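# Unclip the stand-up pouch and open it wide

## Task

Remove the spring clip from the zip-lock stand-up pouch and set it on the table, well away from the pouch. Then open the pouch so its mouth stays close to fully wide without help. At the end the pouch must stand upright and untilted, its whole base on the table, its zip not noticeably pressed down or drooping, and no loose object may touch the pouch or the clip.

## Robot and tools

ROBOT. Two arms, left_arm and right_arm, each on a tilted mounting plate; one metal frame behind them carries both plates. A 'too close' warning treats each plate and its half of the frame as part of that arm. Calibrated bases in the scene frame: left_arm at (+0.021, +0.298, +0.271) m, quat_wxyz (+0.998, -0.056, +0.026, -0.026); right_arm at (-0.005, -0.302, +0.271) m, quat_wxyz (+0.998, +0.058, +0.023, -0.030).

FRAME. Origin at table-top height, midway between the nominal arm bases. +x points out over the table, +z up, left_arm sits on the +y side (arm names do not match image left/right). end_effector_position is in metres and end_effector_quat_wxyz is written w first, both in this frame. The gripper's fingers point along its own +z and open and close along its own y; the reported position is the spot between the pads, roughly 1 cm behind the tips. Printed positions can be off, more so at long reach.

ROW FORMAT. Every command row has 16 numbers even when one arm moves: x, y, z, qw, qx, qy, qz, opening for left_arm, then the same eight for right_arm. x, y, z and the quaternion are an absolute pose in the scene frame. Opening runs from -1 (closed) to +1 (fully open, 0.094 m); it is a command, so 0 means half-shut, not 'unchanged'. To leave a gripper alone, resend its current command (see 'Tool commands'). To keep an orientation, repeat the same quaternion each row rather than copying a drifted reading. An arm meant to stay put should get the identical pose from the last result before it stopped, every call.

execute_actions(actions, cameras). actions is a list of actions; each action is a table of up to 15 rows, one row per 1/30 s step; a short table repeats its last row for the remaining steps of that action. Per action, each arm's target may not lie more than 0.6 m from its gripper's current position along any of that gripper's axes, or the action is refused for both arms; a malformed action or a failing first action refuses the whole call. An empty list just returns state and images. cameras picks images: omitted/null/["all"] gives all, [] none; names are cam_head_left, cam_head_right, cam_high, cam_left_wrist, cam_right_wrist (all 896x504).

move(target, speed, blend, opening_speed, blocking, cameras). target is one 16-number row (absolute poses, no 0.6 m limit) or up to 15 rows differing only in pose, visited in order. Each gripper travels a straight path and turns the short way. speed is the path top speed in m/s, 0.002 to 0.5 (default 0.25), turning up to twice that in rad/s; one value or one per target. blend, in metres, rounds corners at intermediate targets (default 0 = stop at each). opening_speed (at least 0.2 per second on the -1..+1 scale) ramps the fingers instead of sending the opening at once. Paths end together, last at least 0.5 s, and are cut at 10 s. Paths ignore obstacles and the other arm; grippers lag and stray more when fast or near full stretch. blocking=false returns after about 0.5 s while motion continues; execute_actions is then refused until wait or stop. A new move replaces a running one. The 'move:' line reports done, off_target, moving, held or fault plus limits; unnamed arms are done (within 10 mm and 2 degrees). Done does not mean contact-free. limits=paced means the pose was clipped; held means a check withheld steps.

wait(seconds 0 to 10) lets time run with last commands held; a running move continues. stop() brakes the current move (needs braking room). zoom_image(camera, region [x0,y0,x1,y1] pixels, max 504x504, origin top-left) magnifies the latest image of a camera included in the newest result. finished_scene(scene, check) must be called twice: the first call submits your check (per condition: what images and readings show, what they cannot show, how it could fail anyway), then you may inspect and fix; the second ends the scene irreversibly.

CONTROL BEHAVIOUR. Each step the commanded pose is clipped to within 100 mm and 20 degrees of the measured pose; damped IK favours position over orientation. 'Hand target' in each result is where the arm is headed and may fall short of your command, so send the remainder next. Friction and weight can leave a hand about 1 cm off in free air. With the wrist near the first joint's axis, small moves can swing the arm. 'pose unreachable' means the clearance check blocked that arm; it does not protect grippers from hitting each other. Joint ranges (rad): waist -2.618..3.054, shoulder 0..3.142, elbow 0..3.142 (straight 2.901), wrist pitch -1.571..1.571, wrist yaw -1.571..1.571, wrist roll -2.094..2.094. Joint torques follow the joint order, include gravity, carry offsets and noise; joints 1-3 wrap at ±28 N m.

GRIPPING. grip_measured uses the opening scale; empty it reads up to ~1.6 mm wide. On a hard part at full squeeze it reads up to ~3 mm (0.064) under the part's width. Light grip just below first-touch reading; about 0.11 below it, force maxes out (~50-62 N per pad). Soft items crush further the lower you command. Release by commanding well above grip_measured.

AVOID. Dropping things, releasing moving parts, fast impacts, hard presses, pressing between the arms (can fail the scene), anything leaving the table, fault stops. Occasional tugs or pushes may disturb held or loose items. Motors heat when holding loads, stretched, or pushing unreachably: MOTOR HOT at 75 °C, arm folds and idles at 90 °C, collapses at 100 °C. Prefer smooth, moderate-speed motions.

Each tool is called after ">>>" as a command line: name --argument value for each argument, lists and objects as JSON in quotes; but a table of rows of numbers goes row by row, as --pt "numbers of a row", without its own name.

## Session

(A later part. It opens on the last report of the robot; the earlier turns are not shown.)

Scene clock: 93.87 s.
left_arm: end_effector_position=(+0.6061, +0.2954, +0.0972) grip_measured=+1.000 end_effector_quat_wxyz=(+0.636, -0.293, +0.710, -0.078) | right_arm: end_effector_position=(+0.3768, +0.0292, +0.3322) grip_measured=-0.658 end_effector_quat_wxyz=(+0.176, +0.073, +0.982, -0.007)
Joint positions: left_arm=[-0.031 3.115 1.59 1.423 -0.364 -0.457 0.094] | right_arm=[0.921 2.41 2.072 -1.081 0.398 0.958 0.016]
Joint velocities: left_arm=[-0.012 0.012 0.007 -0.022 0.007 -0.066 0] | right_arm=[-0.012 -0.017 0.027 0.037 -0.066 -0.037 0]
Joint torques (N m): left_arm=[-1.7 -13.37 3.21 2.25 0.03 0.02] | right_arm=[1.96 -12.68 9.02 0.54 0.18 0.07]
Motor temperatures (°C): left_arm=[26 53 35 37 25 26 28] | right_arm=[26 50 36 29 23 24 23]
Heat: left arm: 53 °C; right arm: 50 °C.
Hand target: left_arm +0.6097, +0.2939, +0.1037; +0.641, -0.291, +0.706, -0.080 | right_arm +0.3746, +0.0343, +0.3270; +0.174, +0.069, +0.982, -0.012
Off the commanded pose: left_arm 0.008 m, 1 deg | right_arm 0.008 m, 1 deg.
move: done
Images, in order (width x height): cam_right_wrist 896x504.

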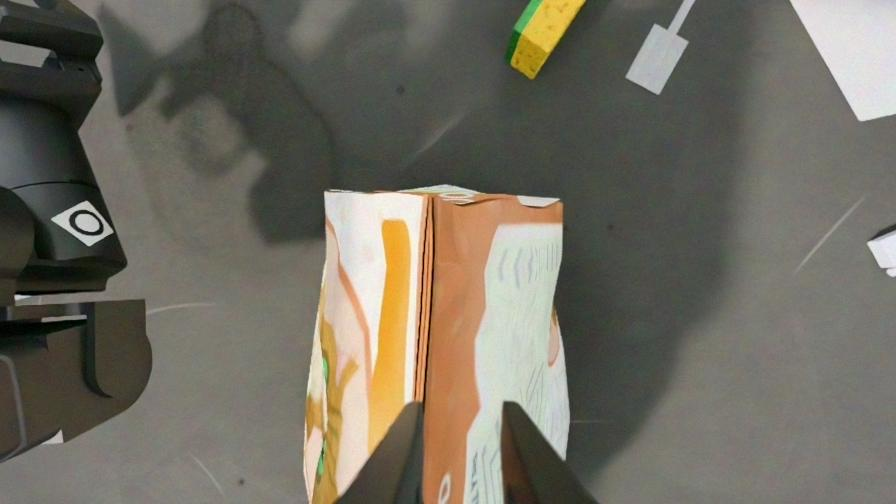

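>>> move --target '[0.6097,0.2939,0.1037,0.641,-0.291,0.706,-0.080,1,0.375,0.0315,0.318,0.174,0.069,0.982,-0.012,-0.66]' --speed 0.03 --cameras '["cam_right_wrist"]'

>>> zoom_image --camera "cam_right_wrist" --region '[370, 270, 470, 410]'

Scene clock: 95.13 s.
left_arm: end_effector_position=(+0.6061, +0.2954, +0.0972) grip_measured=+1.000 end_effector_quat_wxyz=(+0.636, -0.293, +0.710, -0.078) | right_arm: end_effector_position=(+0.3774, +0.0304, +0.3290) grip_measured=-0.658 end_effector_quat_wxyz=(+0.178, +0.074, +0.981, -0.004)
Joint positions: left_arm=[-0.031 3.115 1.59 1.423 -0.364 -0.457 0.094] | right_arm=[0.921 2.41 2.058 -1.06 0.398 0.958 0.016]
Joint velocities: left_arm=[-0.007 -0.017 0.002 0.007 0.007 -0.037 0] | right_arm=[-0.002 -0.007 0.007 0.095 -0.037 -0.095 0]
Joint torques (N m): left_arm=[-1.69 -13.35 3.26 2.25 0.03 0.03] | right_arm=[1.44 -13.39 6.04 0.79 0.17 0.01]
Motor temperatures (°C): left_arm=[26 53 35 37 25 26 28] | right_arm=[26 50 36 29 23 24 23]
Heat: left arm: 53 °C; right arm: 50 °C.
Hand target: left_arm +0.6097, +0.2939, +0.1037; +0.641, -0.291, +0.706, -0.080 | right_arm +0.3749, +0.0313, +0.3181; +0.174, +0.069, +0.982, -0.012
Off the commanded pose: left_arm 0.008 m, 1 deg | right_arm 0.011 m, 1 deg.
move: off_target (right_arm)
Images, in order (width x height): cam_right_wrist 896x504.

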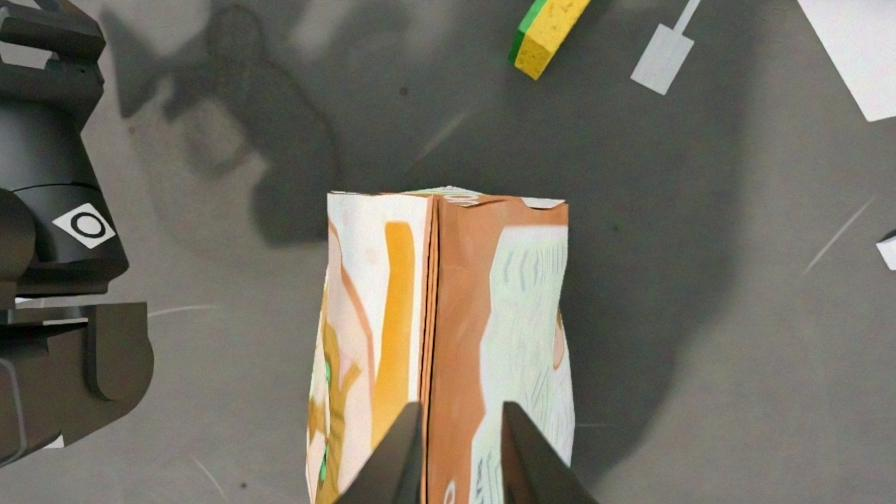

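Scaled by 3.600 from the camera's 896x504 image, which has a finer 1280x720 frame.

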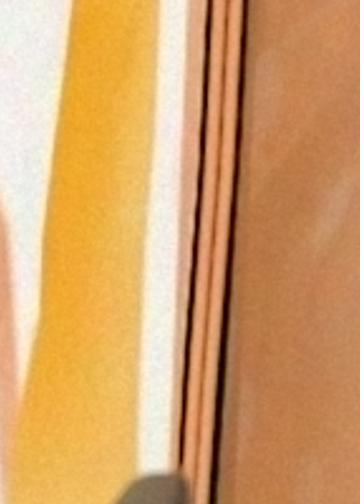

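>>> move --target '[0.6097,0.2939,0.1037,0.641,-0.291,0.706,-0.080,1,0.375,0.0265,0.318,0.174,0.069,0.982,-0.012,-0.66]' --speed 0.03 --cameras '["cam_right_wrist"]'

>>> zoom_image --camera "cam_right_wrist" --region '[370, 270, 470, 410]'

Scene clock: 96.27 s.
left_arm: end_effector_position=(+0.6061, +0.2954, +0.0972) grip_measured=+1.000 end_effector_quat_wxyz=(+0.636, -0.293, +0.710, -0.078) | right_arm: end_effector_position=(+0.3741, +0.0279, +0.3206) grip_measured=-0.658 end_effector_quat_wxyz=(+0.174, +0.070, +0.982, -0.011)
Joint positions: left_arm=[-0.031 3.115 1.59 1.423 -0.364 -0.457 0.094] | right_arm=[0.921 2.41 2.027 -1.045 0.398 0.954 0.016]
Joint velocities: left_arm=[0.002 -0.002 -0.002 -0.022 0.051 0.022 0] | right_arm=[0.002 0.002 -0.007 0.037 -0.037 0.007 -0.001]
Joint torques (N m): left_arm=[-1.69 -13.33 3.26 2.24 0.04 0.02] | right_arm=[0.94 -14.87 5.97 0.76 0.17 -0.02]
Motor temperatures (°C): left_arm=[26 53 35 37 25 26 28] | right_arm=[26 51 36 29 23 24 23]
Heat: left arm: 53 °C; right arm: 51 °C.
Hand target: left_arm +0.6097, +0.2939, +0.1037; +0.641, -0.291, +0.706, -0.080 | right_arm +0.3751, +0.0265, +0.3180; +0.174, +0.069, +0.982, -0.012
Off the commanded pose: left_arm 0.008 m, 1 deg | right_arm 0.003 m, 0 deg.
move: done
Images, in order (width x height): cam_right_wrist 896x504.

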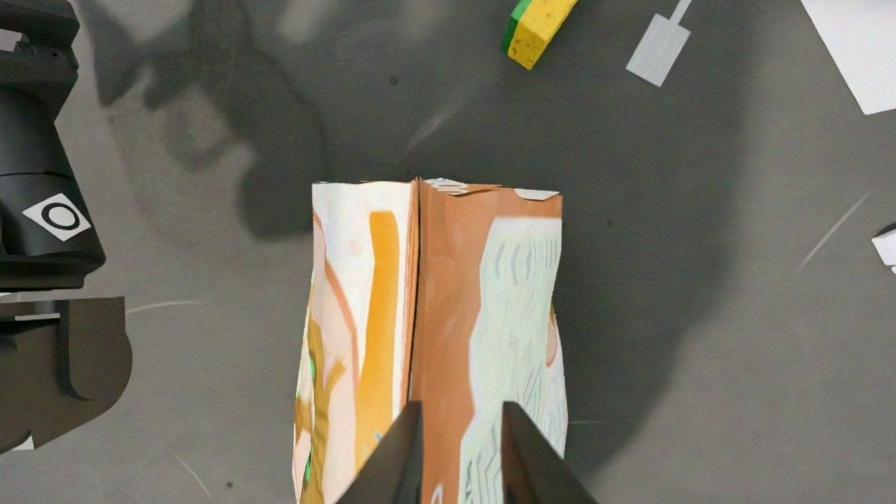

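Scaled by 3.600 from the camera's 896x504 image, which has a finer 1280x720 frame.

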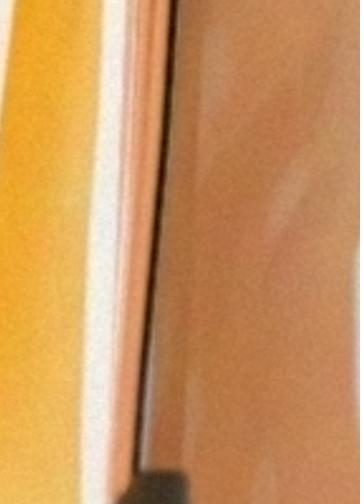

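>>> move --target '[0.6097,0.2939,0.1037,0.641,-0.291,0.706,-0.080,1,0.375,0.0297,0.308,0.174,0.069,0.982,-0.012,-0.66]' --speed 0.03 --cameras '["cam_right_wrist"]'

>>> zoom_image --camera "cam_right_wrist" --region '[370, 270, 470, 410]'

Scene clock: 97.53 s.
left_arm: end_effector_position=(+0.6061, +0.2954, +0.0972) grip_measured=+1.000 end_effector_quat_wxyz=(+0.636, -0.293, +0.710, -0.078) | right_arm: end_effector_position=(+0.3759, +0.0304, +0.3183) grip_measured=-0.658 end_effector_quat_wxyz=(+0.178, +0.071, +0.981, -0.005)
Joint positions: left_arm=[-0.031 3.115 1.59 1.423 -0.364 -0.457 0.094] | right_arm=[0.921 2.41 2.015 -1.019 0.398 0.954 0.016]
Joint velocities: left_arm=[-0.002 -0.012 0.012 0.022 -0.051 -0.007 0] | right_arm=[0.002 -0.007 -0.012 -0.095 0.007 -0.007 -0.001]
Joint torques (N m): left_arm=[-1.72 -13.37 3.25 2.25 0.04 0.03] | right_arm=[1.16 -13.56 5.96 0.82 0.17 0]
Motor temperatures (°C): left_arm=[26 53 35 37 25 26 28] | right_arm=[25 51 36 29 23 24 23]
Heat: left arm: 53 °C; right arm: 51 °C.
Hand target: left_arm +0.6097, +0.2939, +0.1037; +0.641, -0.291, +0.706, -0.080 | right_arm +0.3748, +0.0296, +0.3081; +0.174, +0.069, +0.982, -0.012
Off the commanded pose: left_arm 0.008 m, 1 deg | right_arm 0.010 m, 1 deg.
move: done
Images, in order (width x height): cam_right_wrist 896x504.

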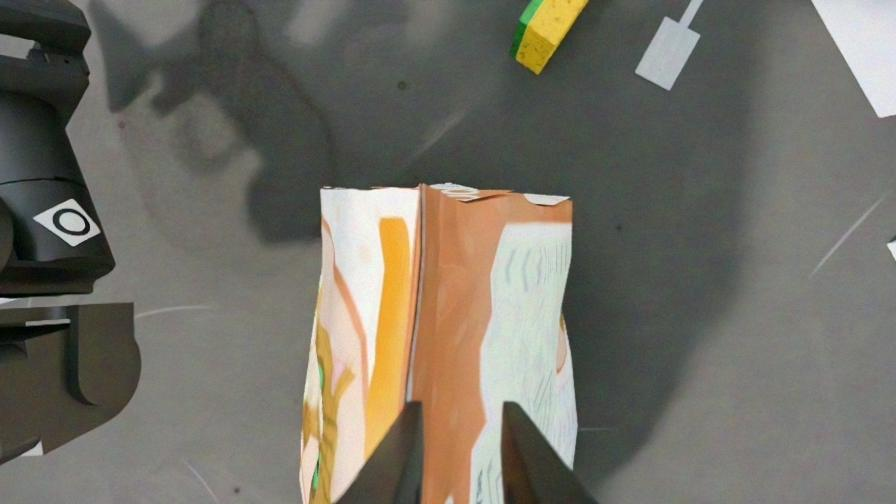

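Scaled by 3.600 from the camera's 896x504 image, which has a finer 1280x720 frame.

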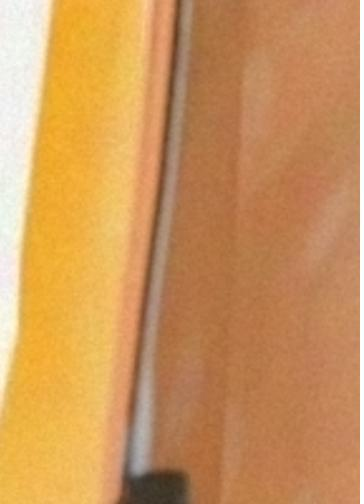

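>>> move --pt "0.6097 0.2939 0.1037 0.641 -0.291 0.706 -0.080 1 0.375 0.027 0.345 0.174 0.069 0.982 -0.012 -0.66" --pt "0.6097 0.2939 0.1037 0.641 -0.291 0.706 -0.080 1 0.375 0.0335 0.324 0.174 0.069 0.982 -0.012 -0.66" --speed 0.04 --cameras '["cam_right_wrist"]'

>>> zoom_image --camera "cam_right_wrist" --region '[370, 270, 470, 410]'

Scene clock: 100.03 s.
left_arm: end_effector_position=(+0.6061, +0.2954, +0.0972) grip_measured=+1.000 end_effector_quat_wxyz=(+0.636, -0.293, +0.710, -0.078) | right_arm: end_effector_position=(+0.3783, +0.0303, +0.3365) grip_measured=-0.658 end_effector_quat_wxyz=(+0.178, +0.073, +0.981, -0.004)
Joint positions: left_arm=[-0.031 3.115 1.59 1.423 -0.364 -0.457 0.094] | right_arm=[0.921 2.41 2.088 -1.089 0.398 0.956 0.016]
Joint velocities: left_arm=[-0.007 -0.002 -0.007 -0.022 -0.051 -0.022 0] | right_arm=[0.002 0.012 0.002 0.037 0.007 0.022 0]
Joint torques (N m): left_arm=[-1.69 -13.34 3.25 2.25 0.03 0.02] | right_arm=[1.8 -13.01 6.26 0.8 0.18 0.07]
Motor temperatures (°C): left_arm=[26 53 35 37 25 26 28] | right_arm=[25 52 36 29 23 24 23]
Heat: left arm: 53 °C; right arm: 52 °C.
Hand target: left_arm +0.6097, +0.2939, +0.1037; +0.641, -0.291, +0.706, -0.080 | right_arm +0.3747, +0.0332, +0.3242; +0.174, +0.069, +0.982, -0.012
Off the commanded pose: left_arm 0.008 m, 1 deg | right_arm 0.013 m, 1 deg.
move: off_target (right_arm)
Images, in order (width x height): cam_right_wrist 896x504.

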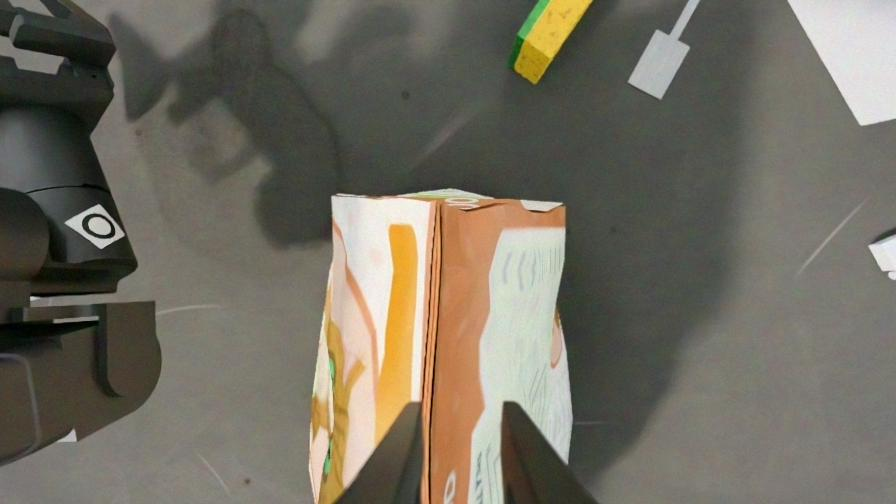

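Scaled by 3.600 from the camera's 896x504 image, which has a finer 1280x720 frame.

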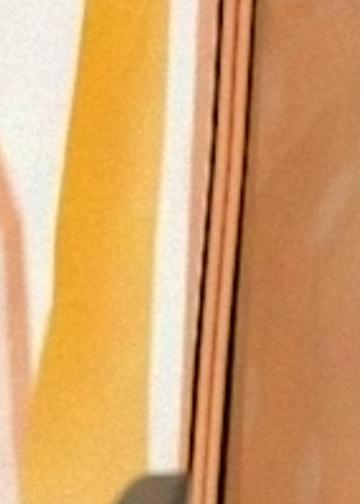

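>>> move --target '[0.6097,0.2939,0.1037,0.641,-0.291,0.706,-0.080,1,0.375,0.0272,0.324,0.174,0.069,0.982,-0.012,-0.66]' --speed 0.03 --cameras '["cam_right_wrist"]'

>>> zoom_image --camera "cam_right_wrist" --region '[370, 270, 470, 410]'

Scene clock: 101.37 s.
left_arm: end_effector_position=(+0.6061, +0.2954, +0.0972) grip_measured=+1.000 end_effector_quat_wxyz=(+0.636, -0.293, +0.710, -0.078) | right_arm: end_effector_position=(+0.3748, +0.0278, +0.3267) grip_measured=-0.658 end_effector_quat_wxyz=(+0.173, +0.071, +0.982, -0.011)
Joint positions: left_arm=[-0.031 3.115 1.59 1.423 -0.364 -0.457 0.094] | right_arm=[0.921 2.41 2.052 -1.07 0.398 0.956 0.016]
Joint velocities: left_arm=[-0.032 -0.007 -0.002 -0.022 -0.007 -0.037 0] | right_arm=[-0.017 -0.002 0.002 -0.007 0.037 -0.007 0]
Joint torques (N m): left_arm=[-1.7 -13.3 3.25 2.25 0.03 0.02] | right_arm=[1.11 -14.82 5.98 0.76 0.17 -0.02]
Motor temperatures (°C): left_arm=[26 53 35 37 25 26 28] | right_arm=[25 53 36 29 23 24 23]
Heat: left arm: 53 °C; right arm: 53 °C.
Hand target: left_arm +0.6097, +0.2939, +0.1037; +0.641, -0.291, +0.706, -0.080 | right_arm +0.3751, +0.0272, +0.3240; +0.174, +0.069, +0.982, -0.012
Off the commanded pose: left_arm 0.008 m, 1 deg | right_arm 0.003 m, 0 deg.
move: done
Images, in order (width x height): cam_right_wrist 896x504.

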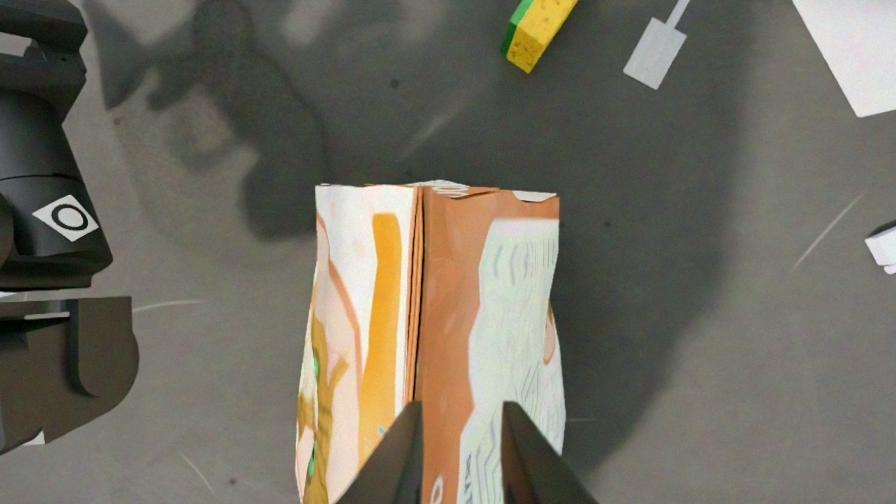

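Scaled by 3.600 from the camera's 896x504 image, which has a finer 1280x720 frame.

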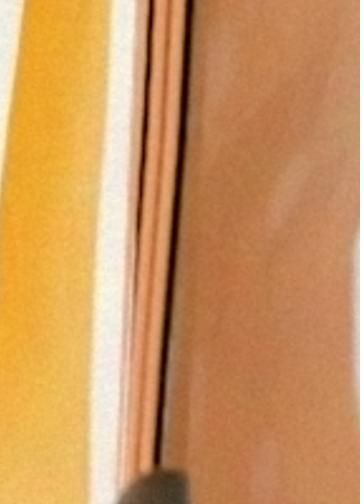

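>>> move --target '[0.6097,0.2939,0.1037,0.641,-0.291,0.706,-0.080,1,0.375,0.028,0.310,0.174,0.069,0.982,-0.012,-0.66]' --speed 0.03 --cameras '["cam_right_wrist"]'

>>> zoom_image --camera "cam_right_wrist" --region '[370, 270, 470, 410]'

Scene clock: 102.63 s.
left_arm: end_effector_position=(+0.6061, +0.2954, +0.0972) grip_measured=+1.000 end_effector_quat_wxyz=(+0.636, -0.293, +0.710, -0.078) | right_arm: end_effector_position=(+0.3748, +0.0294, +0.3170) grip_measured=-0.658 end_effector_quat_wxyz=(+0.176, +0.071, +0.982, -0.007)
Joint positions: left_arm=[-0.031 3.115 1.59 1.423 -0.364 -0.457 0.094] | right_arm=[0.921 2.41 2.011 -1.021 0.398 0.954 0.016]
Joint velocities: left_arm=[-0.017 0.007 0.002 0.051 0.081 0.051 0] | right_arm=[0.012 -0.002 -0.007 0.051 0.007 0.022 0]
Joint torques (N m): left_arm=[-1.72 -13.31 3.22 2.25 0.03 0.03] | right_arm=[0.98 -14.08 5.97 0.8 0.17 -0.01]
Motor temperatures (°C): left_arm=[26 53 35 37 25 26 28] | right_arm=[25 53 36 29 23 24 23]
Heat: left arm: 53 °C; right arm: 53 °C.
Hand target: left_arm +0.6097, +0.2939, +0.1037; +0.641, -0.291, +0.706, -0.080 | right_arm +0.3750, +0.0280, +0.3100; +0.174, +0.069, +0.982, -0.012
Off the commanded pose: left_arm 0.008 m, 1 deg | right_arm 0.007 m, 1 deg.
move: done
Images, in order (width x height): cam_right_wrist 896x504.

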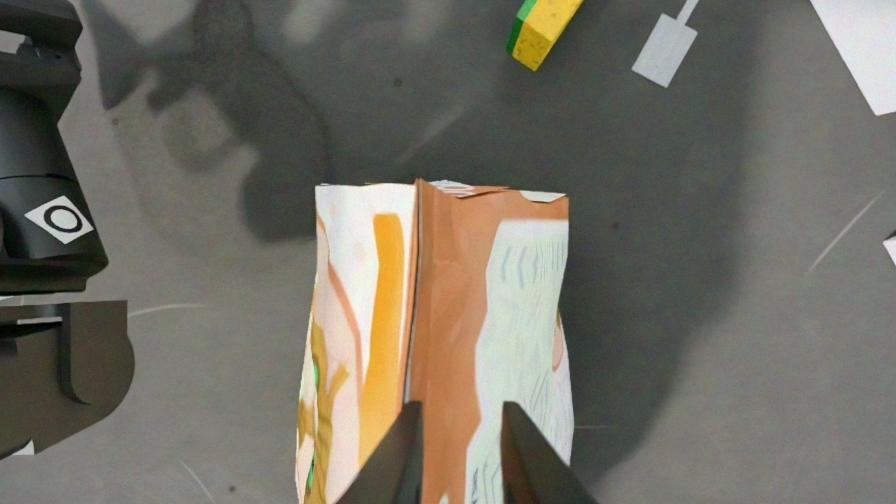

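Scaled by 3.600 from the camera's 896x504 image, which has a finer 1280x720 frame.

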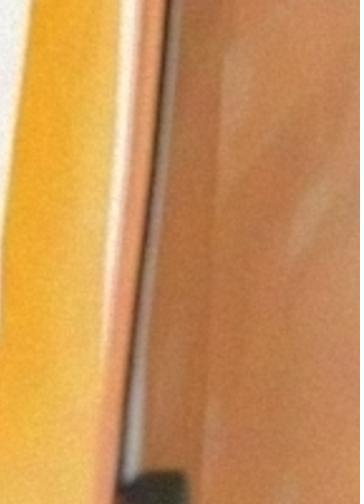

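>>> move --pt "0.6097 0.2939 0.1037 0.641 -0.291 0.706 -0.080 1 0.375 0.027 0.345 0.174 0.069 0.982 -0.012 -0.66" --pt "0.6097 0.2939 0.1037 0.641 -0.291 0.706 -0.080 1 0.375 0.0325 0.324 0.174 0.069 0.982 -0.012 -0.66" --pt "0.6097 0.2939 0.1037 0.641 -0.291 0.706 -0.080 1 0.375 0.0290 0.316 0.174 0.069 0.982 -0.012 -0.66" --speed 0.04 --cameras '["cam_right_wrist"]'

>>> zoom_image --camera "cam_right_wrist" --region '[370, 270, 470, 410]'

Scene clock: 105.23 s.
left_arm: end_effector_position=(+0.6061, +0.2954, +0.0972) grip_measured=+1.000 end_effector_quat_wxyz=(+0.636, -0.293, +0.710, -0.078) | right_arm: end_effector_position=(+0.3753, +0.0290, +0.3226) grip_measured=-0.658 end_effector_quat_wxyz=(+0.175, +0.071, +0.982, -0.008)
Joint positions: left_arm=[-0.031 3.115 1.59 1.423 -0.364 -0.457 0.094] | right_arm=[0.921 2.41 2.034 -1.045 0.398 0.955 0.016]
Joint velocities: left_arm=[-0.002 -0.007 -0.002 0.051 -0.007 -0.081 0] | right_arm=[-0.007 -0.012 -0.002 0.007 0.051 -0.007 0]
Joint torques (N m): left_arm=[-1.69 -13.3 3.22 2.25 0.02 0.02] | right_arm=[1.18 -14.06 6.06 0.77 0.18 0]
Motor temperatures (°C): left_arm=[26 53 35 37 25 26 28] | right_arm=[25 54 36 29 23 24 23]
Heat: left arm: 53 °C; right arm: 54 °C.
Hand target: left_arm +0.6097, +0.2939, +0.1037; +0.641, -0.291, +0.706, -0.080 | right_arm +0.3749, +0.0289, +0.3160; +0.174, +0.069, +0.982, -0.012
Off the commanded pose: left_arm 0.008 m, 1 deg | right_arm 0.007 m, 1 deg.
move: done
Images, in order (width x height): cam_right_wrist 896x504.

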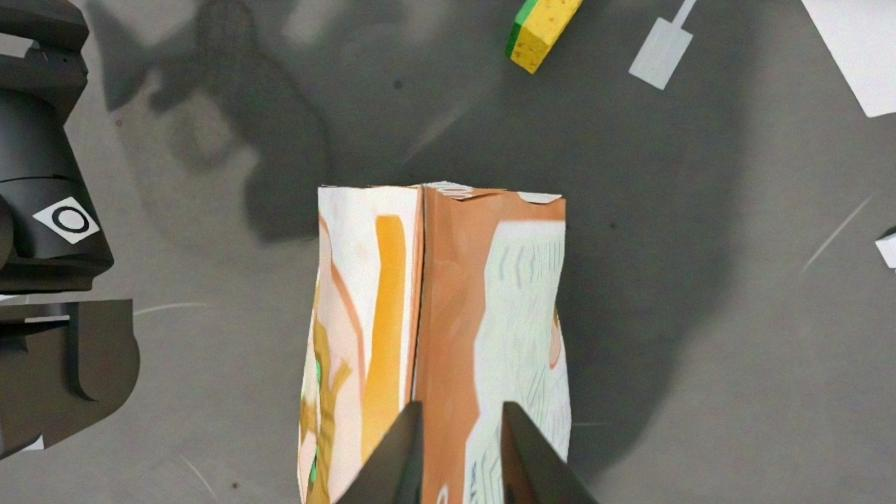

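Scaled by 3.600 from the camera's 896x504 image, which has a finer 1280x720 frame.

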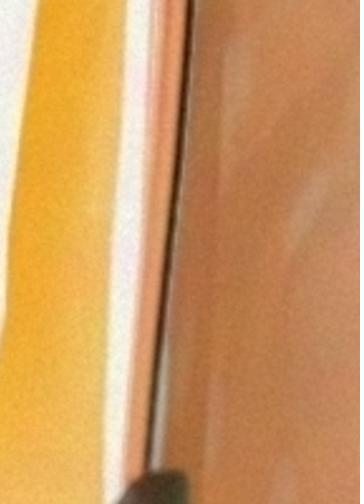

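>>> move --target '[0.6097,0.2939,0.1037,0.641,-0.291,0.706,-0.080,1,0.375,0.0295,0.300,0.174,0.069,0.982,-0.012,-0.66]' --speed 0.03 --cameras '["cam_right_wrist"]'

>>> zoom_image --camera "cam_right_wrist" --region '[370, 270, 470, 410]'

Scene clock: 107.30 s.
left_arm: end_effector_position=(+0.6061, +0.2954, +0.0972) grip_measured=+1.000 end_effector_quat_wxyz=(+0.636, -0.293, +0.710, -0.078) | right_arm: end_effector_position=(+0.3756, +0.0311, +0.3124) grip_measured=-0.658 end_effector_quat_wxyz=(+0.179, +0.072, +0.981, -0.003)
Joint positions: left_arm=[-0.031 3.115 1.59 1.423 -0.364 -0.457 0.094] | right_arm=[0.921 2.41 1.991 -0.989 0.398 0.954 0.016]
Joint velocities: left_arm=[0.022 -0.002 -0.002 -0.022 -0.022 0.051 0] | right_arm=[0.002 0.002 -0.002 -0.022 0.007 0.022 0]
Joint torques (N m): left_arm=[-1.69 -13.34 3.18 2.25 0.03 0.02] | right_arm=[0.95 -13.2 6.02 0.83 0.16 -0.02]
Motor temperatures (°C): left_arm=[26 53 35 37 25 26 28] | right_arm=[25 54 36 29 23 24 23]
Heat: left arm: 53 °C; right arm: 54 °C.
Hand target: left_arm +0.6097, +0.2939, +0.1037; +0.641, -0.291, +0.706, -0.080 | right_arm +0.3750, +0.0295, +0.3002; +0.174, +0.069, +0.982, -0.012
Off the commanded pose: left_arm 0.008 m, 1 deg | right_arm 0.013 m, 1 deg.
move: off_target (right_arm)
Images, in order (width x height): cam_right_wrist 896x504.

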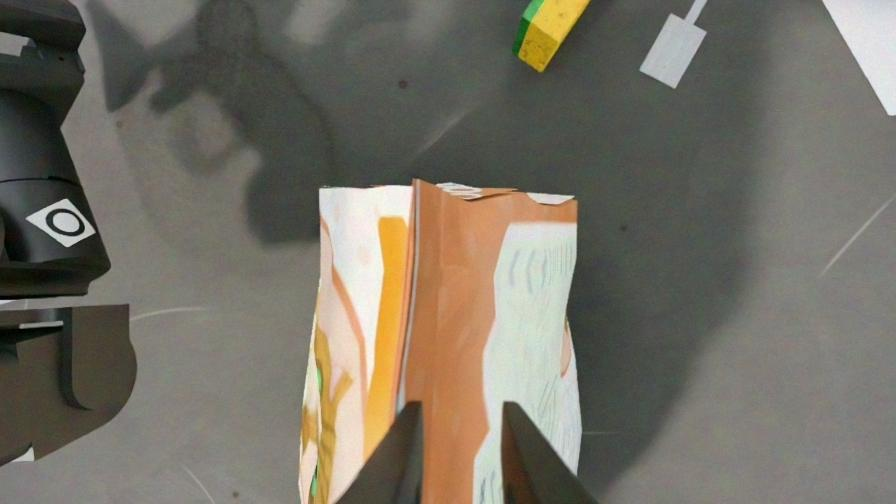

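Scaled by 3.600 from the camera's 896x504 image, which has a finer 1280x720 frame.

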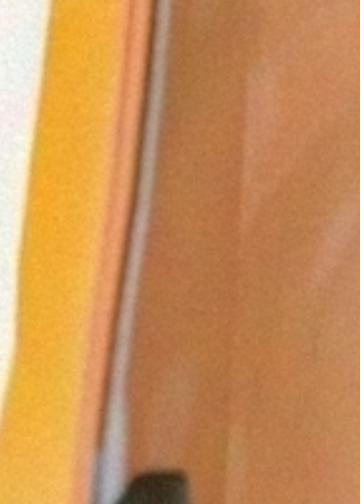

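>>> move --pt "0.6097 0.2939 0.1037 0.641 -0.291 0.706 -0.080 1 0.375 0.027 0.350 0.174 0.069 0.982 -0.012 -0.66" --pt "0.6097 0.2939 0.1037 0.641 -0.291 0.706 -0.080 1 0.375 0.0345 0.327 0.174 0.069 0.982 -0.012 -0.66" --speed 0.04 --cameras '["cam_right_wrist"]'

>>> move --target '[0.6097,0.2939,0.1037,0.641,-0.291,0.706,-0.080,1,0.375,0.031,0.316,0.174,0.069,0.982,-0.012,-0.66]' --speed 0.03 --cameras '["cam_right_wrist"]'

>>> zoom_image --camera "cam_right_wrist" --region '[370, 270, 470, 410]'

Scene clock: 110.20 s.
left_arm: end_effector_position=(+0.6061, +0.2954, +0.0972) grip_measured=+1.000 end_effector_quat_wxyz=(+0.636, -0.293, +0.710, -0.078) | right_arm: end_effector_position=(+0.3796, +0.0308, +0.3417) grip_measured=-0.658 end_effector_quat_wxyz=(+0.180, +0.074, +0.981, -0.002)
Joint positions: left_arm=[-0.031 3.115 1.59 1.423 -0.364 -0.457 0.094] | right_arm=[0.921 2.41 2.107 -1.104 0.398 0.958 0.016]
Joint velocities: left_arm=[0.012 -0.022 -0.017 -0.007 -0.125 0.037 0] | right_arm=[-0.002 -0.007 -0.017 0.037 -0.007 0.022 0]
Joint torques (N m): left_arm=[-1.72 -13.34 3.26 2.25 0.01 0.02] | right_arm=[1.94 -12.78 5.93 0.78 0.19 0.07]
Motor temperatures (°C): left_arm=[26 53 35 37 25 26 28] | right_arm=[25 55 35 29 23 24 23]
Heat: left arm: 53 °C; right arm: 55 °C.
Hand target: left_arm +0.6097, +0.2939, +0.1037; +0.641, -0.291, +0.706, -0.080 | right_arm +0.3746, +0.0340, +0.3272; +0.174, +0.069, +0.982, -0.012
Off the commanded pose: left_arm 0.008 m, 1 deg | right_arm 0.016 m, 1 deg.
move: off_target (right_arm)
Images, in order (width x height): cam_right_wrist 896x504.

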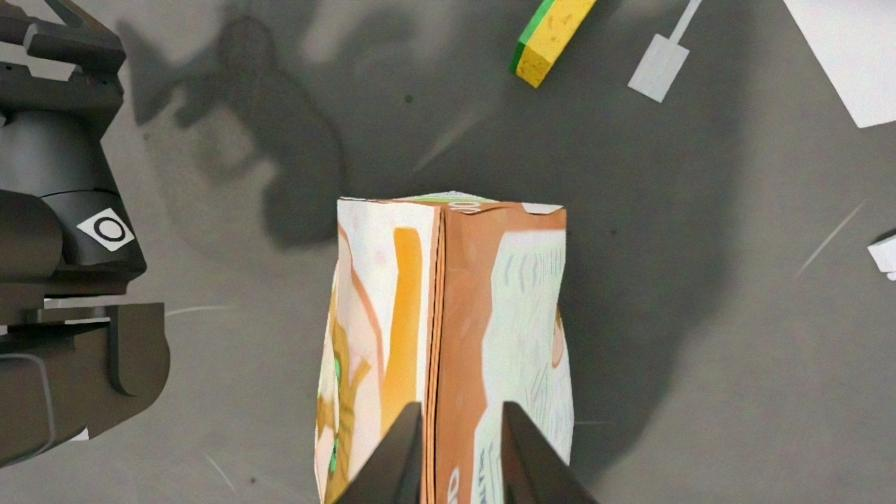

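Scene clock: 111.20 s.
left_arm: end_effector_position=(+0.6061, +0.2954, +0.0972) grip_measured=+1.000 end_effector_quat_wxyz=(+0.636, -0.293, +0.710, -0.078) | right_arm: end_effector_position=(+0.3770, +0.0304, +0.3267) grip_measured=-0.658 end_effector_quat_wxyz=(+0.178, +0.074, +0.981, -0.005)
Joint positions: left_arm=[-0.031 3.115 1.59 1.423 -0.364 -0.457 0.094] | right_arm=[0.921 2.41 2.049 -1.051 0.398 0.958 0.016]
Joint velocities: left_arm=[-0.027 0.002 -0.007 -0.007 0.066 0.081 0] | right_arm=[0.007 -0.002 0.002 -0.007 -0.066 0.007 0]
Joint torques (N m): left_arm=[-1.68 -13.33 3.23 2.25 0.03 0.03] | right_arm=[1.39 -13.48 6.04 0.79 0.17 0]
Motor temperatures (°C): left_arm=[26 53 35 37 25 26 28] | right_arm=[25 55 35 29 23 24 23]
Heat: left arm: 53 °C; right arm: 55 °C.
Hand target: left_arm +0.6097, +0.2939, +0.1037; +0.641, -0.291, +0.706, -0.080 | right_arm +0.3750, +0.0309, +0.3161; +0.174, +0.069, +0.982, -0.012
Off the commanded pose: left_arm 0.008 m, 1 deg | right_arm 0.011 m, 1 deg.
move: off_target (right_arm)
Images, in order (width x height): cam_right_wrist 896x504.

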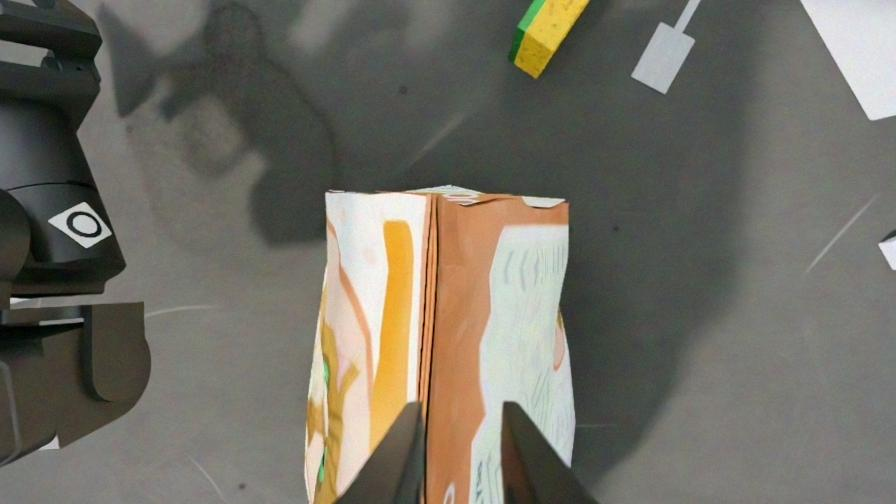

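Scaled by 3.600 from the camera's 896x504 image, which has a finer 1280x720 frame.

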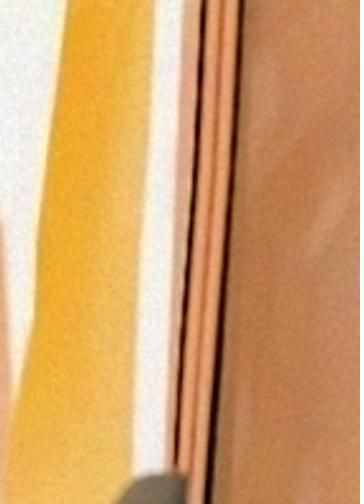

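>>> move --target '[0.6097,0.2939,0.1037,0.641,-0.291,0.706,-0.080,1,0.375,0.0285,0.320,0.174,0.069,0.982,-0.012,-0.66]' --speed 0.03 --cameras '["cam_right_wrist"]'

>>> zoom_image --camera "cam_right_wrist" --region '[370, 270, 470, 410]'

Scene clock: 112.43 s.
left_arm: end_effector_position=(+0.6061, +0.2954, +0.0972) grip_measured=+1.000 end_effector_quat_wxyz=(+0.636, -0.293, +0.710, -0.078) | right_arm: end_effector_position=(+0.3771, +0.0305, +0.3267) grip_measured=-0.658 end_effector_quat_wxyz=(+0.178, +0.073, +0.981, -0.005)
Joint positions: left_arm=[-0.031 3.115 1.59 1.423 -0.364 -0.457 0.094] | right_arm=[0.921 2.41 2.049 -1.051 0.398 0.957 0.016]
Joint velocities: left_arm=[0.037 -0.002 -0.027 0.037 0.022 -0.022 0] | right_arm=[-0.017 0.002 0.007 0.007 -0.051 0.037 -0.001]
Joint torques (N m): left_arm=[-1.68 -13.34 3.23 2.24 0.02 0.03] | right_arm=[1.18 -14.37 5.76 0.71 0.17 -0.02]
Motor temperatures (°C): left_arm=[26 53 35 37 25 26 28] | right_arm=[25 55 35 29 23 24 23]
Heat: left arm: 53 °C; right arm: 55 °C.
Hand target: left_arm +0.6097, +0.2939, +0.1037; +0.641, -0.291, +0.706, -0.080 | right_arm +0.3750, +0.0284, +0.3200; +0.174, +0.069, +0.982, -0.012
Off the commanded pose: left_arm 0.008 m, 1 deg | right_arm 0.007 m, 1 deg.
move: done
Images, in order (width x height): cam_right_wrist 896x504.

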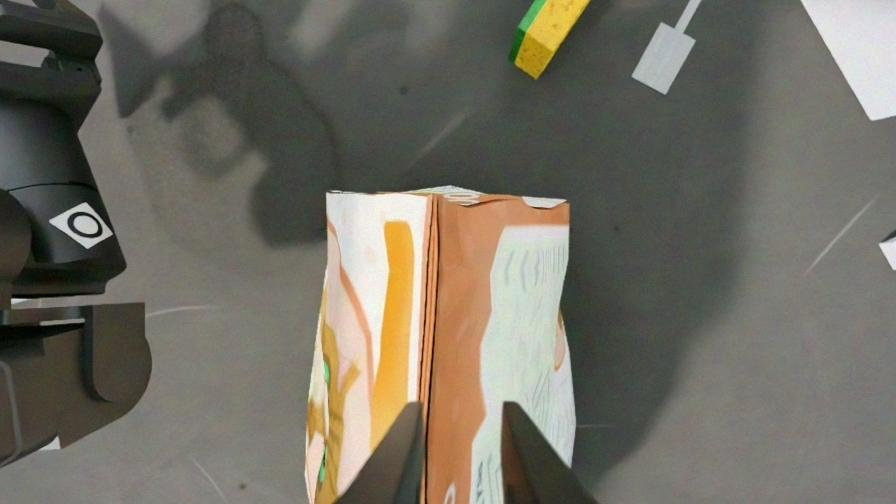

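Scaled by 3.600 from the camera's 896x504 image, which has a finer 1280x720 frame.

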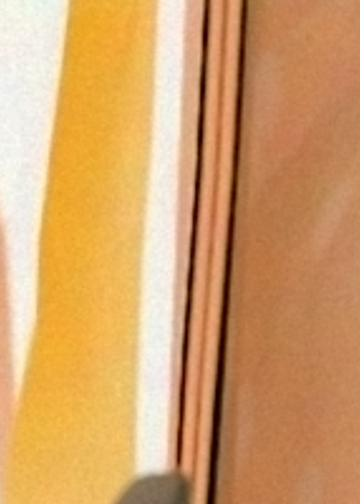

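>>> move --target '[0.6097,0.2939,0.1037,0.641,-0.291,0.706,-0.080,1,0.375,0.0275,0.320,0.174,0.069,0.982,-0.012,-0.66]' --speed 0.03 --cameras '["cam_right_wrist"]'

>>> zoom_image --camera "cam_right_wrist" --region '[370, 270, 470, 410]'

Scene clock: 113.60 s.
left_arm: end_effector_position=(+0.6061, +0.2954, +0.0972) grip_measured=+1.000 end_effector_quat_wxyz=(+0.636, -0.293, +0.710, -0.078) | right_arm: end_effector_position=(+0.3756, +0.0291, +0.3242) grip_measured=-0.658 end_effector_quat_wxyz=(+0.176, +0.071, +0.982, -0.008)
Joint positions: left_arm=[-0.031 3.115 1.59 1.423 -0.364 -0.457 0.094] | right_arm=[0.921 2.41 2.04 -1.051 0.398 0.956 0.016]
Joint velocities: left_arm=[-0.012 -0.022 -0.002 -0.037 0.007 -0.007 0] | right_arm=[-0.002 0.017 -0.027 -0.007 0.022 -0.022 0]
Joint torques (N m): left_arm=[-1.68 -13.35 3.23 2.25 0.03 0.03] | right_arm=[1.09 -14.67 5.93 0.73 0.16 -0.02]
Motor temperatures (°C): left_arm=[26 53 35 37 25 26 28] | right_arm=[25 56 35 29 23 24 23]
Heat: left arm: 53 °C; right arm: 56 °C.
Hand target: left_arm +0.6097, +0.2939, +0.1037; +0.641, -0.291, +0.706, -0.080 | right_arm +0.3750, +0.0275, +0.3200; +0.174, +0.069, +0.982, -0.012
Off the commanded pose: left_arm 0.008 m, 1 deg | right_arm 0.004 m, 1 deg.
move: done
Images, in order (width x height): cam_right_wrist 896x504.

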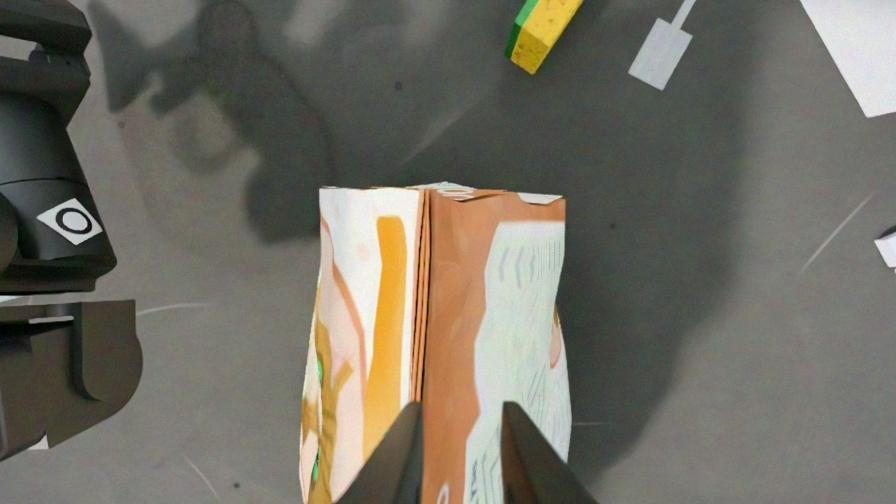

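Scaled by 3.600 from the camera's 896x504 image, which has a finer 1280x720 frame.

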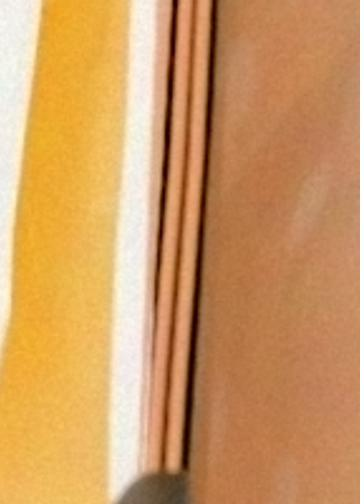

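>>> move --target '[0.6097,0.2939,0.1037,0.641,-0.291,0.706,-0.080,1,0.375,0.0275,0.305,0.174,0.069,0.982,-0.012,-0.66]' --speed 0.03 --cameras '["cam_right_wrist"]'

>>> zoom_image --camera "cam_right_wrist" --region '[370, 270, 470, 410]'

Scene clock: 114.80 s.
left_arm: end_effector_position=(+0.6061, +0.2954, +0.0972) grip_measured=+1.000 end_effector_quat_wxyz=(+0.636, -0.293, +0.710, -0.078) | right_arm: end_effector_position=(+0.3755, +0.0308, +0.3135) grip_measured=-0.658 end_effector_quat_wxyz=(+0.178, +0.071, +0.981, -0.004)
Joint positions: left_arm=[-0.031 3.115 1.59 1.423 -0.364 -0.457 0.094] | right_arm=[0.921 2.41 1.996 -0.997 0.398 0.953 0.016]
Joint velocities: left_arm=[-0.032 0.017 -0.002 0.007 0.007 0.022 0] | right_arm=[0.007 -0.002 -0.027 0.022 0.095 0.022 -0.001]
Joint torques (N m): left_arm=[-1.72 -13.34 3.21 2.24 0.02 0.02] | right_arm=[0.84 -14.02 5.81 0.77 0.16 -0.02]
Motor temperatures (°C): left_arm=[26 53 35 37 25 26 28] | right_arm=[25 56 35 29 23 24 23]
Heat: left arm: 53 °C; right arm: 56 °C.
Hand target: left_arm +0.6097, +0.2939, +0.1037; +0.641, -0.291, +0.706, -0.080 | right_arm +0.3751, +0.0276, +0.3052; +0.174, +0.069, +0.982, -0.012
Off the commanded pose: left_arm 0.008 m, 1 deg | right_arm 0.009 m, 1 deg.
move: done
Images, in order (width x height): cam_right_wrist 896x504.

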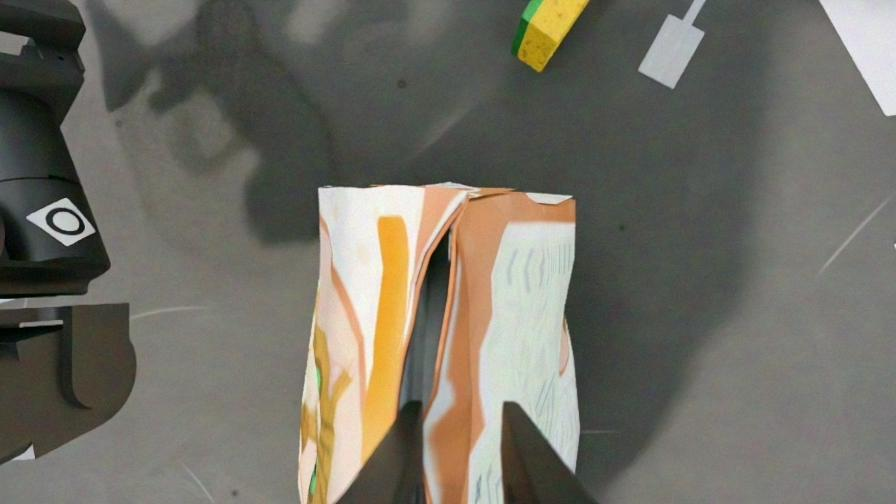

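Scaled by 3.600 from the camera's 896x504 image, which has a finer 1280x720 frame.

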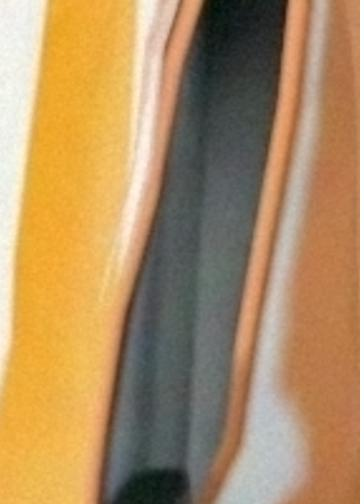

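>>> move --target '[0.6097,0.2939,0.1037,0.641,-0.291,0.706,-0.080,1,0.375,0.0275,0.292,0.174,0.069,0.982,-0.012,-0.66]' --speed 0.03 --cameras '["cam_right_wrist"]'

>>> zoom_image --camera "cam_right_wrist" --region '[330, 150, 630, 504]'

Scene clock: 115.97 s.
left_arm: end_effector_position=(+0.6061, +0.2954, +0.0972) grip_measured=+1.000 end_effector_quat_wxyz=(+0.636, -0.293, +0.710, -0.078) | right_arm: end_effector_position=(+0.3757, +0.0308, +0.3045) grip_measured=-0.658 end_effector_quat_wxyz=(+0.180, +0.072, +0.981, -0.002)
Joint positions: left_arm=[-0.031 3.115 1.59 1.423 -0.364 -0.457 0.094] | right_arm=[0.918 2.41 1.959 -0.953 0.397 0.95 0.016]
Joint velocities: left_arm=[-0.012 0.002 -0.002 -0.007 0.007 -0.022 0] | right_arm=[0.002 0.012 0.017 -0.022 -0.007 0.022 0]
Joint torques (N m): left_arm=[-1.69 -13.34 3.25 2.25 0.03 0.02] | right_arm=[0.79 -13.3 5.78 0.81 0.15 -0.02]
Motor temperatures (°C): left_arm=[26 53 35 37 25 26 28] | right_arm=[25 56 35 29 23 24 23]
Heat: left arm: 53 °C; right arm: 56 °C.
Hand target: left_arm +0.6097, +0.2939, +0.1037; +0.641, -0.291, +0.706, -0.080 | right_arm +0.3749, +0.0274, +0.2921; +0.174, +0.069, +0.982, -0.012
Off the commanded pose: left_arm 0.008 m, 1 deg | right_arm 0.013 m, 1 deg.
move: off_target (right_arm)
Images, in order (width x height): cam_right_wrist 896x504.

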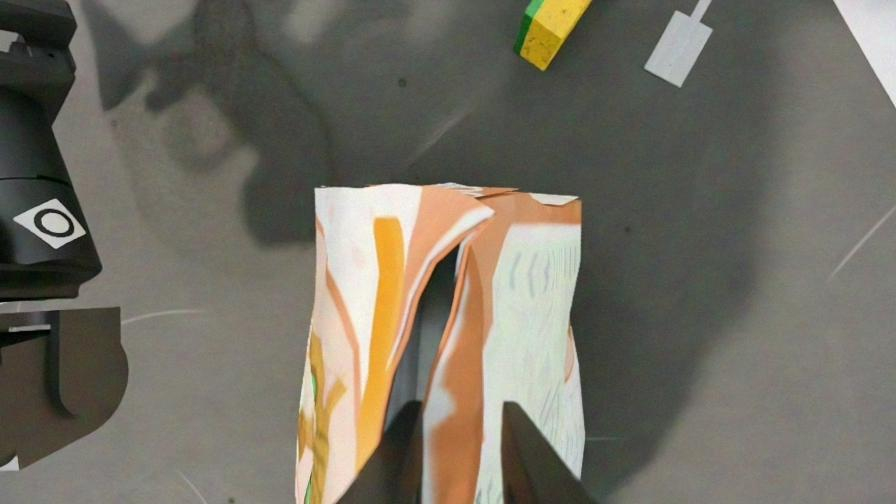

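Scaled by 1.424 from the camera's 896x504 image, which has a finer 1280x720 frame.

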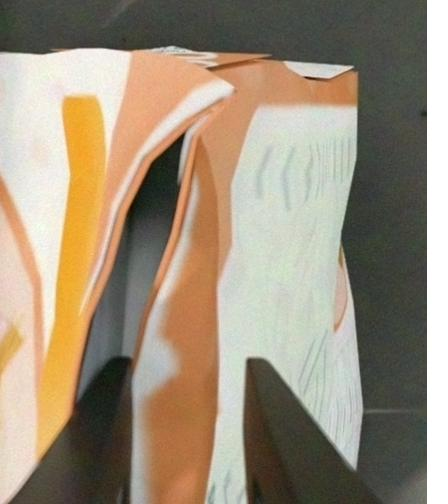

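>>> move --target '[0.6097,0.2939,0.1037,0.641,-0.291,0.706,-0.080,1,0.325,0.0375,0.292,0.174,0.069,0.982,-0.012,-0.66]' --speed 0.05 --cameras '["cam_right_wrist"]'

>>> zoom_image --camera "cam_right_wrist" --region '[330, 150, 630, 504]'

Scene clock: 117.77 s.
left_arm: end_effector_position=(+0.6061, +0.2954, +0.0972) grip_measured=+1.000 end_effector_quat_wxyz=(+0.636, -0.293, +0.710, -0.078) | right_arm: end_effector_position=(+0.3260, +0.0368, +0.2720) grip_measured=-0.658 end_effector_quat_wxyz=(+0.167, +0.065, +0.983, -0.025)
Joint positions: left_arm=[-0.031 3.115 1.59 1.423 -0.364 -0.457 0.094] | right_arm=[1.004 2.397 1.795 -0.893 0.413 1.043 0.016]
Joint velocities: left_arm=[0.007 -0.002 0.002 -0.007 0.022 -0.037 0] | right_arm=[-0.017 -0.012 -0.012 0.007 -0.007 0.095 0]
Joint torques (N m): left_arm=[-1.69 -13.35 3.26 2.24 0.02 0.02] | right_arm=[1.48 -18.8 5.53 0.4 0.16 0.08]
Motor temperatures (°C): left_arm=[26 53 35 37 25 26 28] | right_arm=[25 56 35 29 23 24 23]
Heat: left arm: 53 °C; right arm: 56 °C.
Hand target: left_arm +0.6097, +0.2939, +0.1037; +0.641, -0.291, +0.706, -0.080 | right_arm +0.3253, +0.0370, +0.2914; +0.174, +0.069, +0.982, -0.012
Off the commanded pose: left_arm 0.008 m, 1 deg | right_arm 0.020 m, 2 deg.
move: off_target (right_arm)
Images, in order (width x height): cam_right_wrist 896x504.

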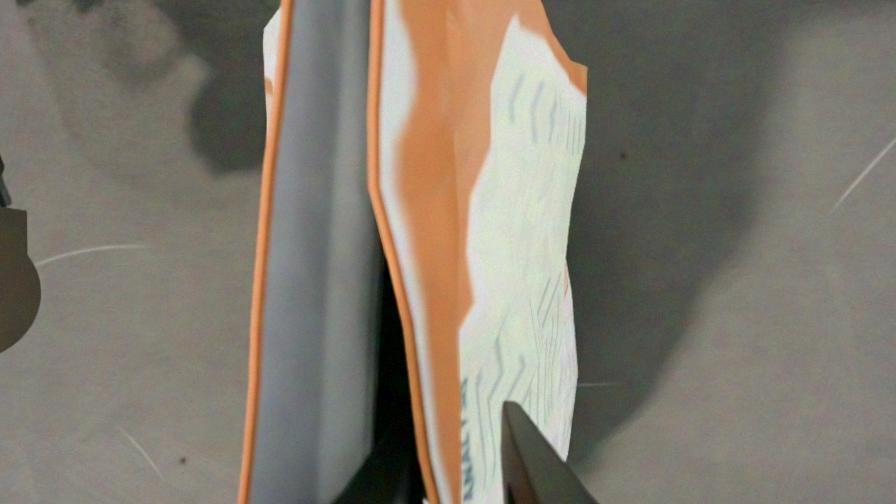

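Scaled by 1.424 from the camera's 896x504 image, which has a finer 1280x720 frame.

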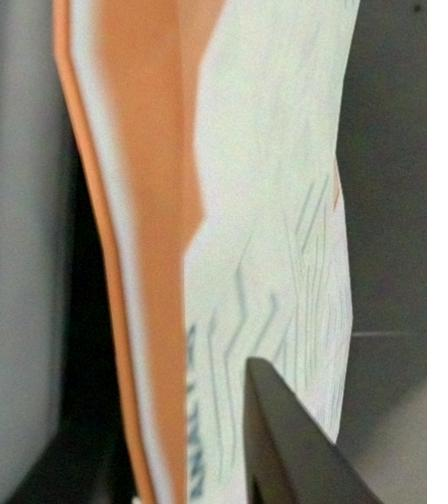

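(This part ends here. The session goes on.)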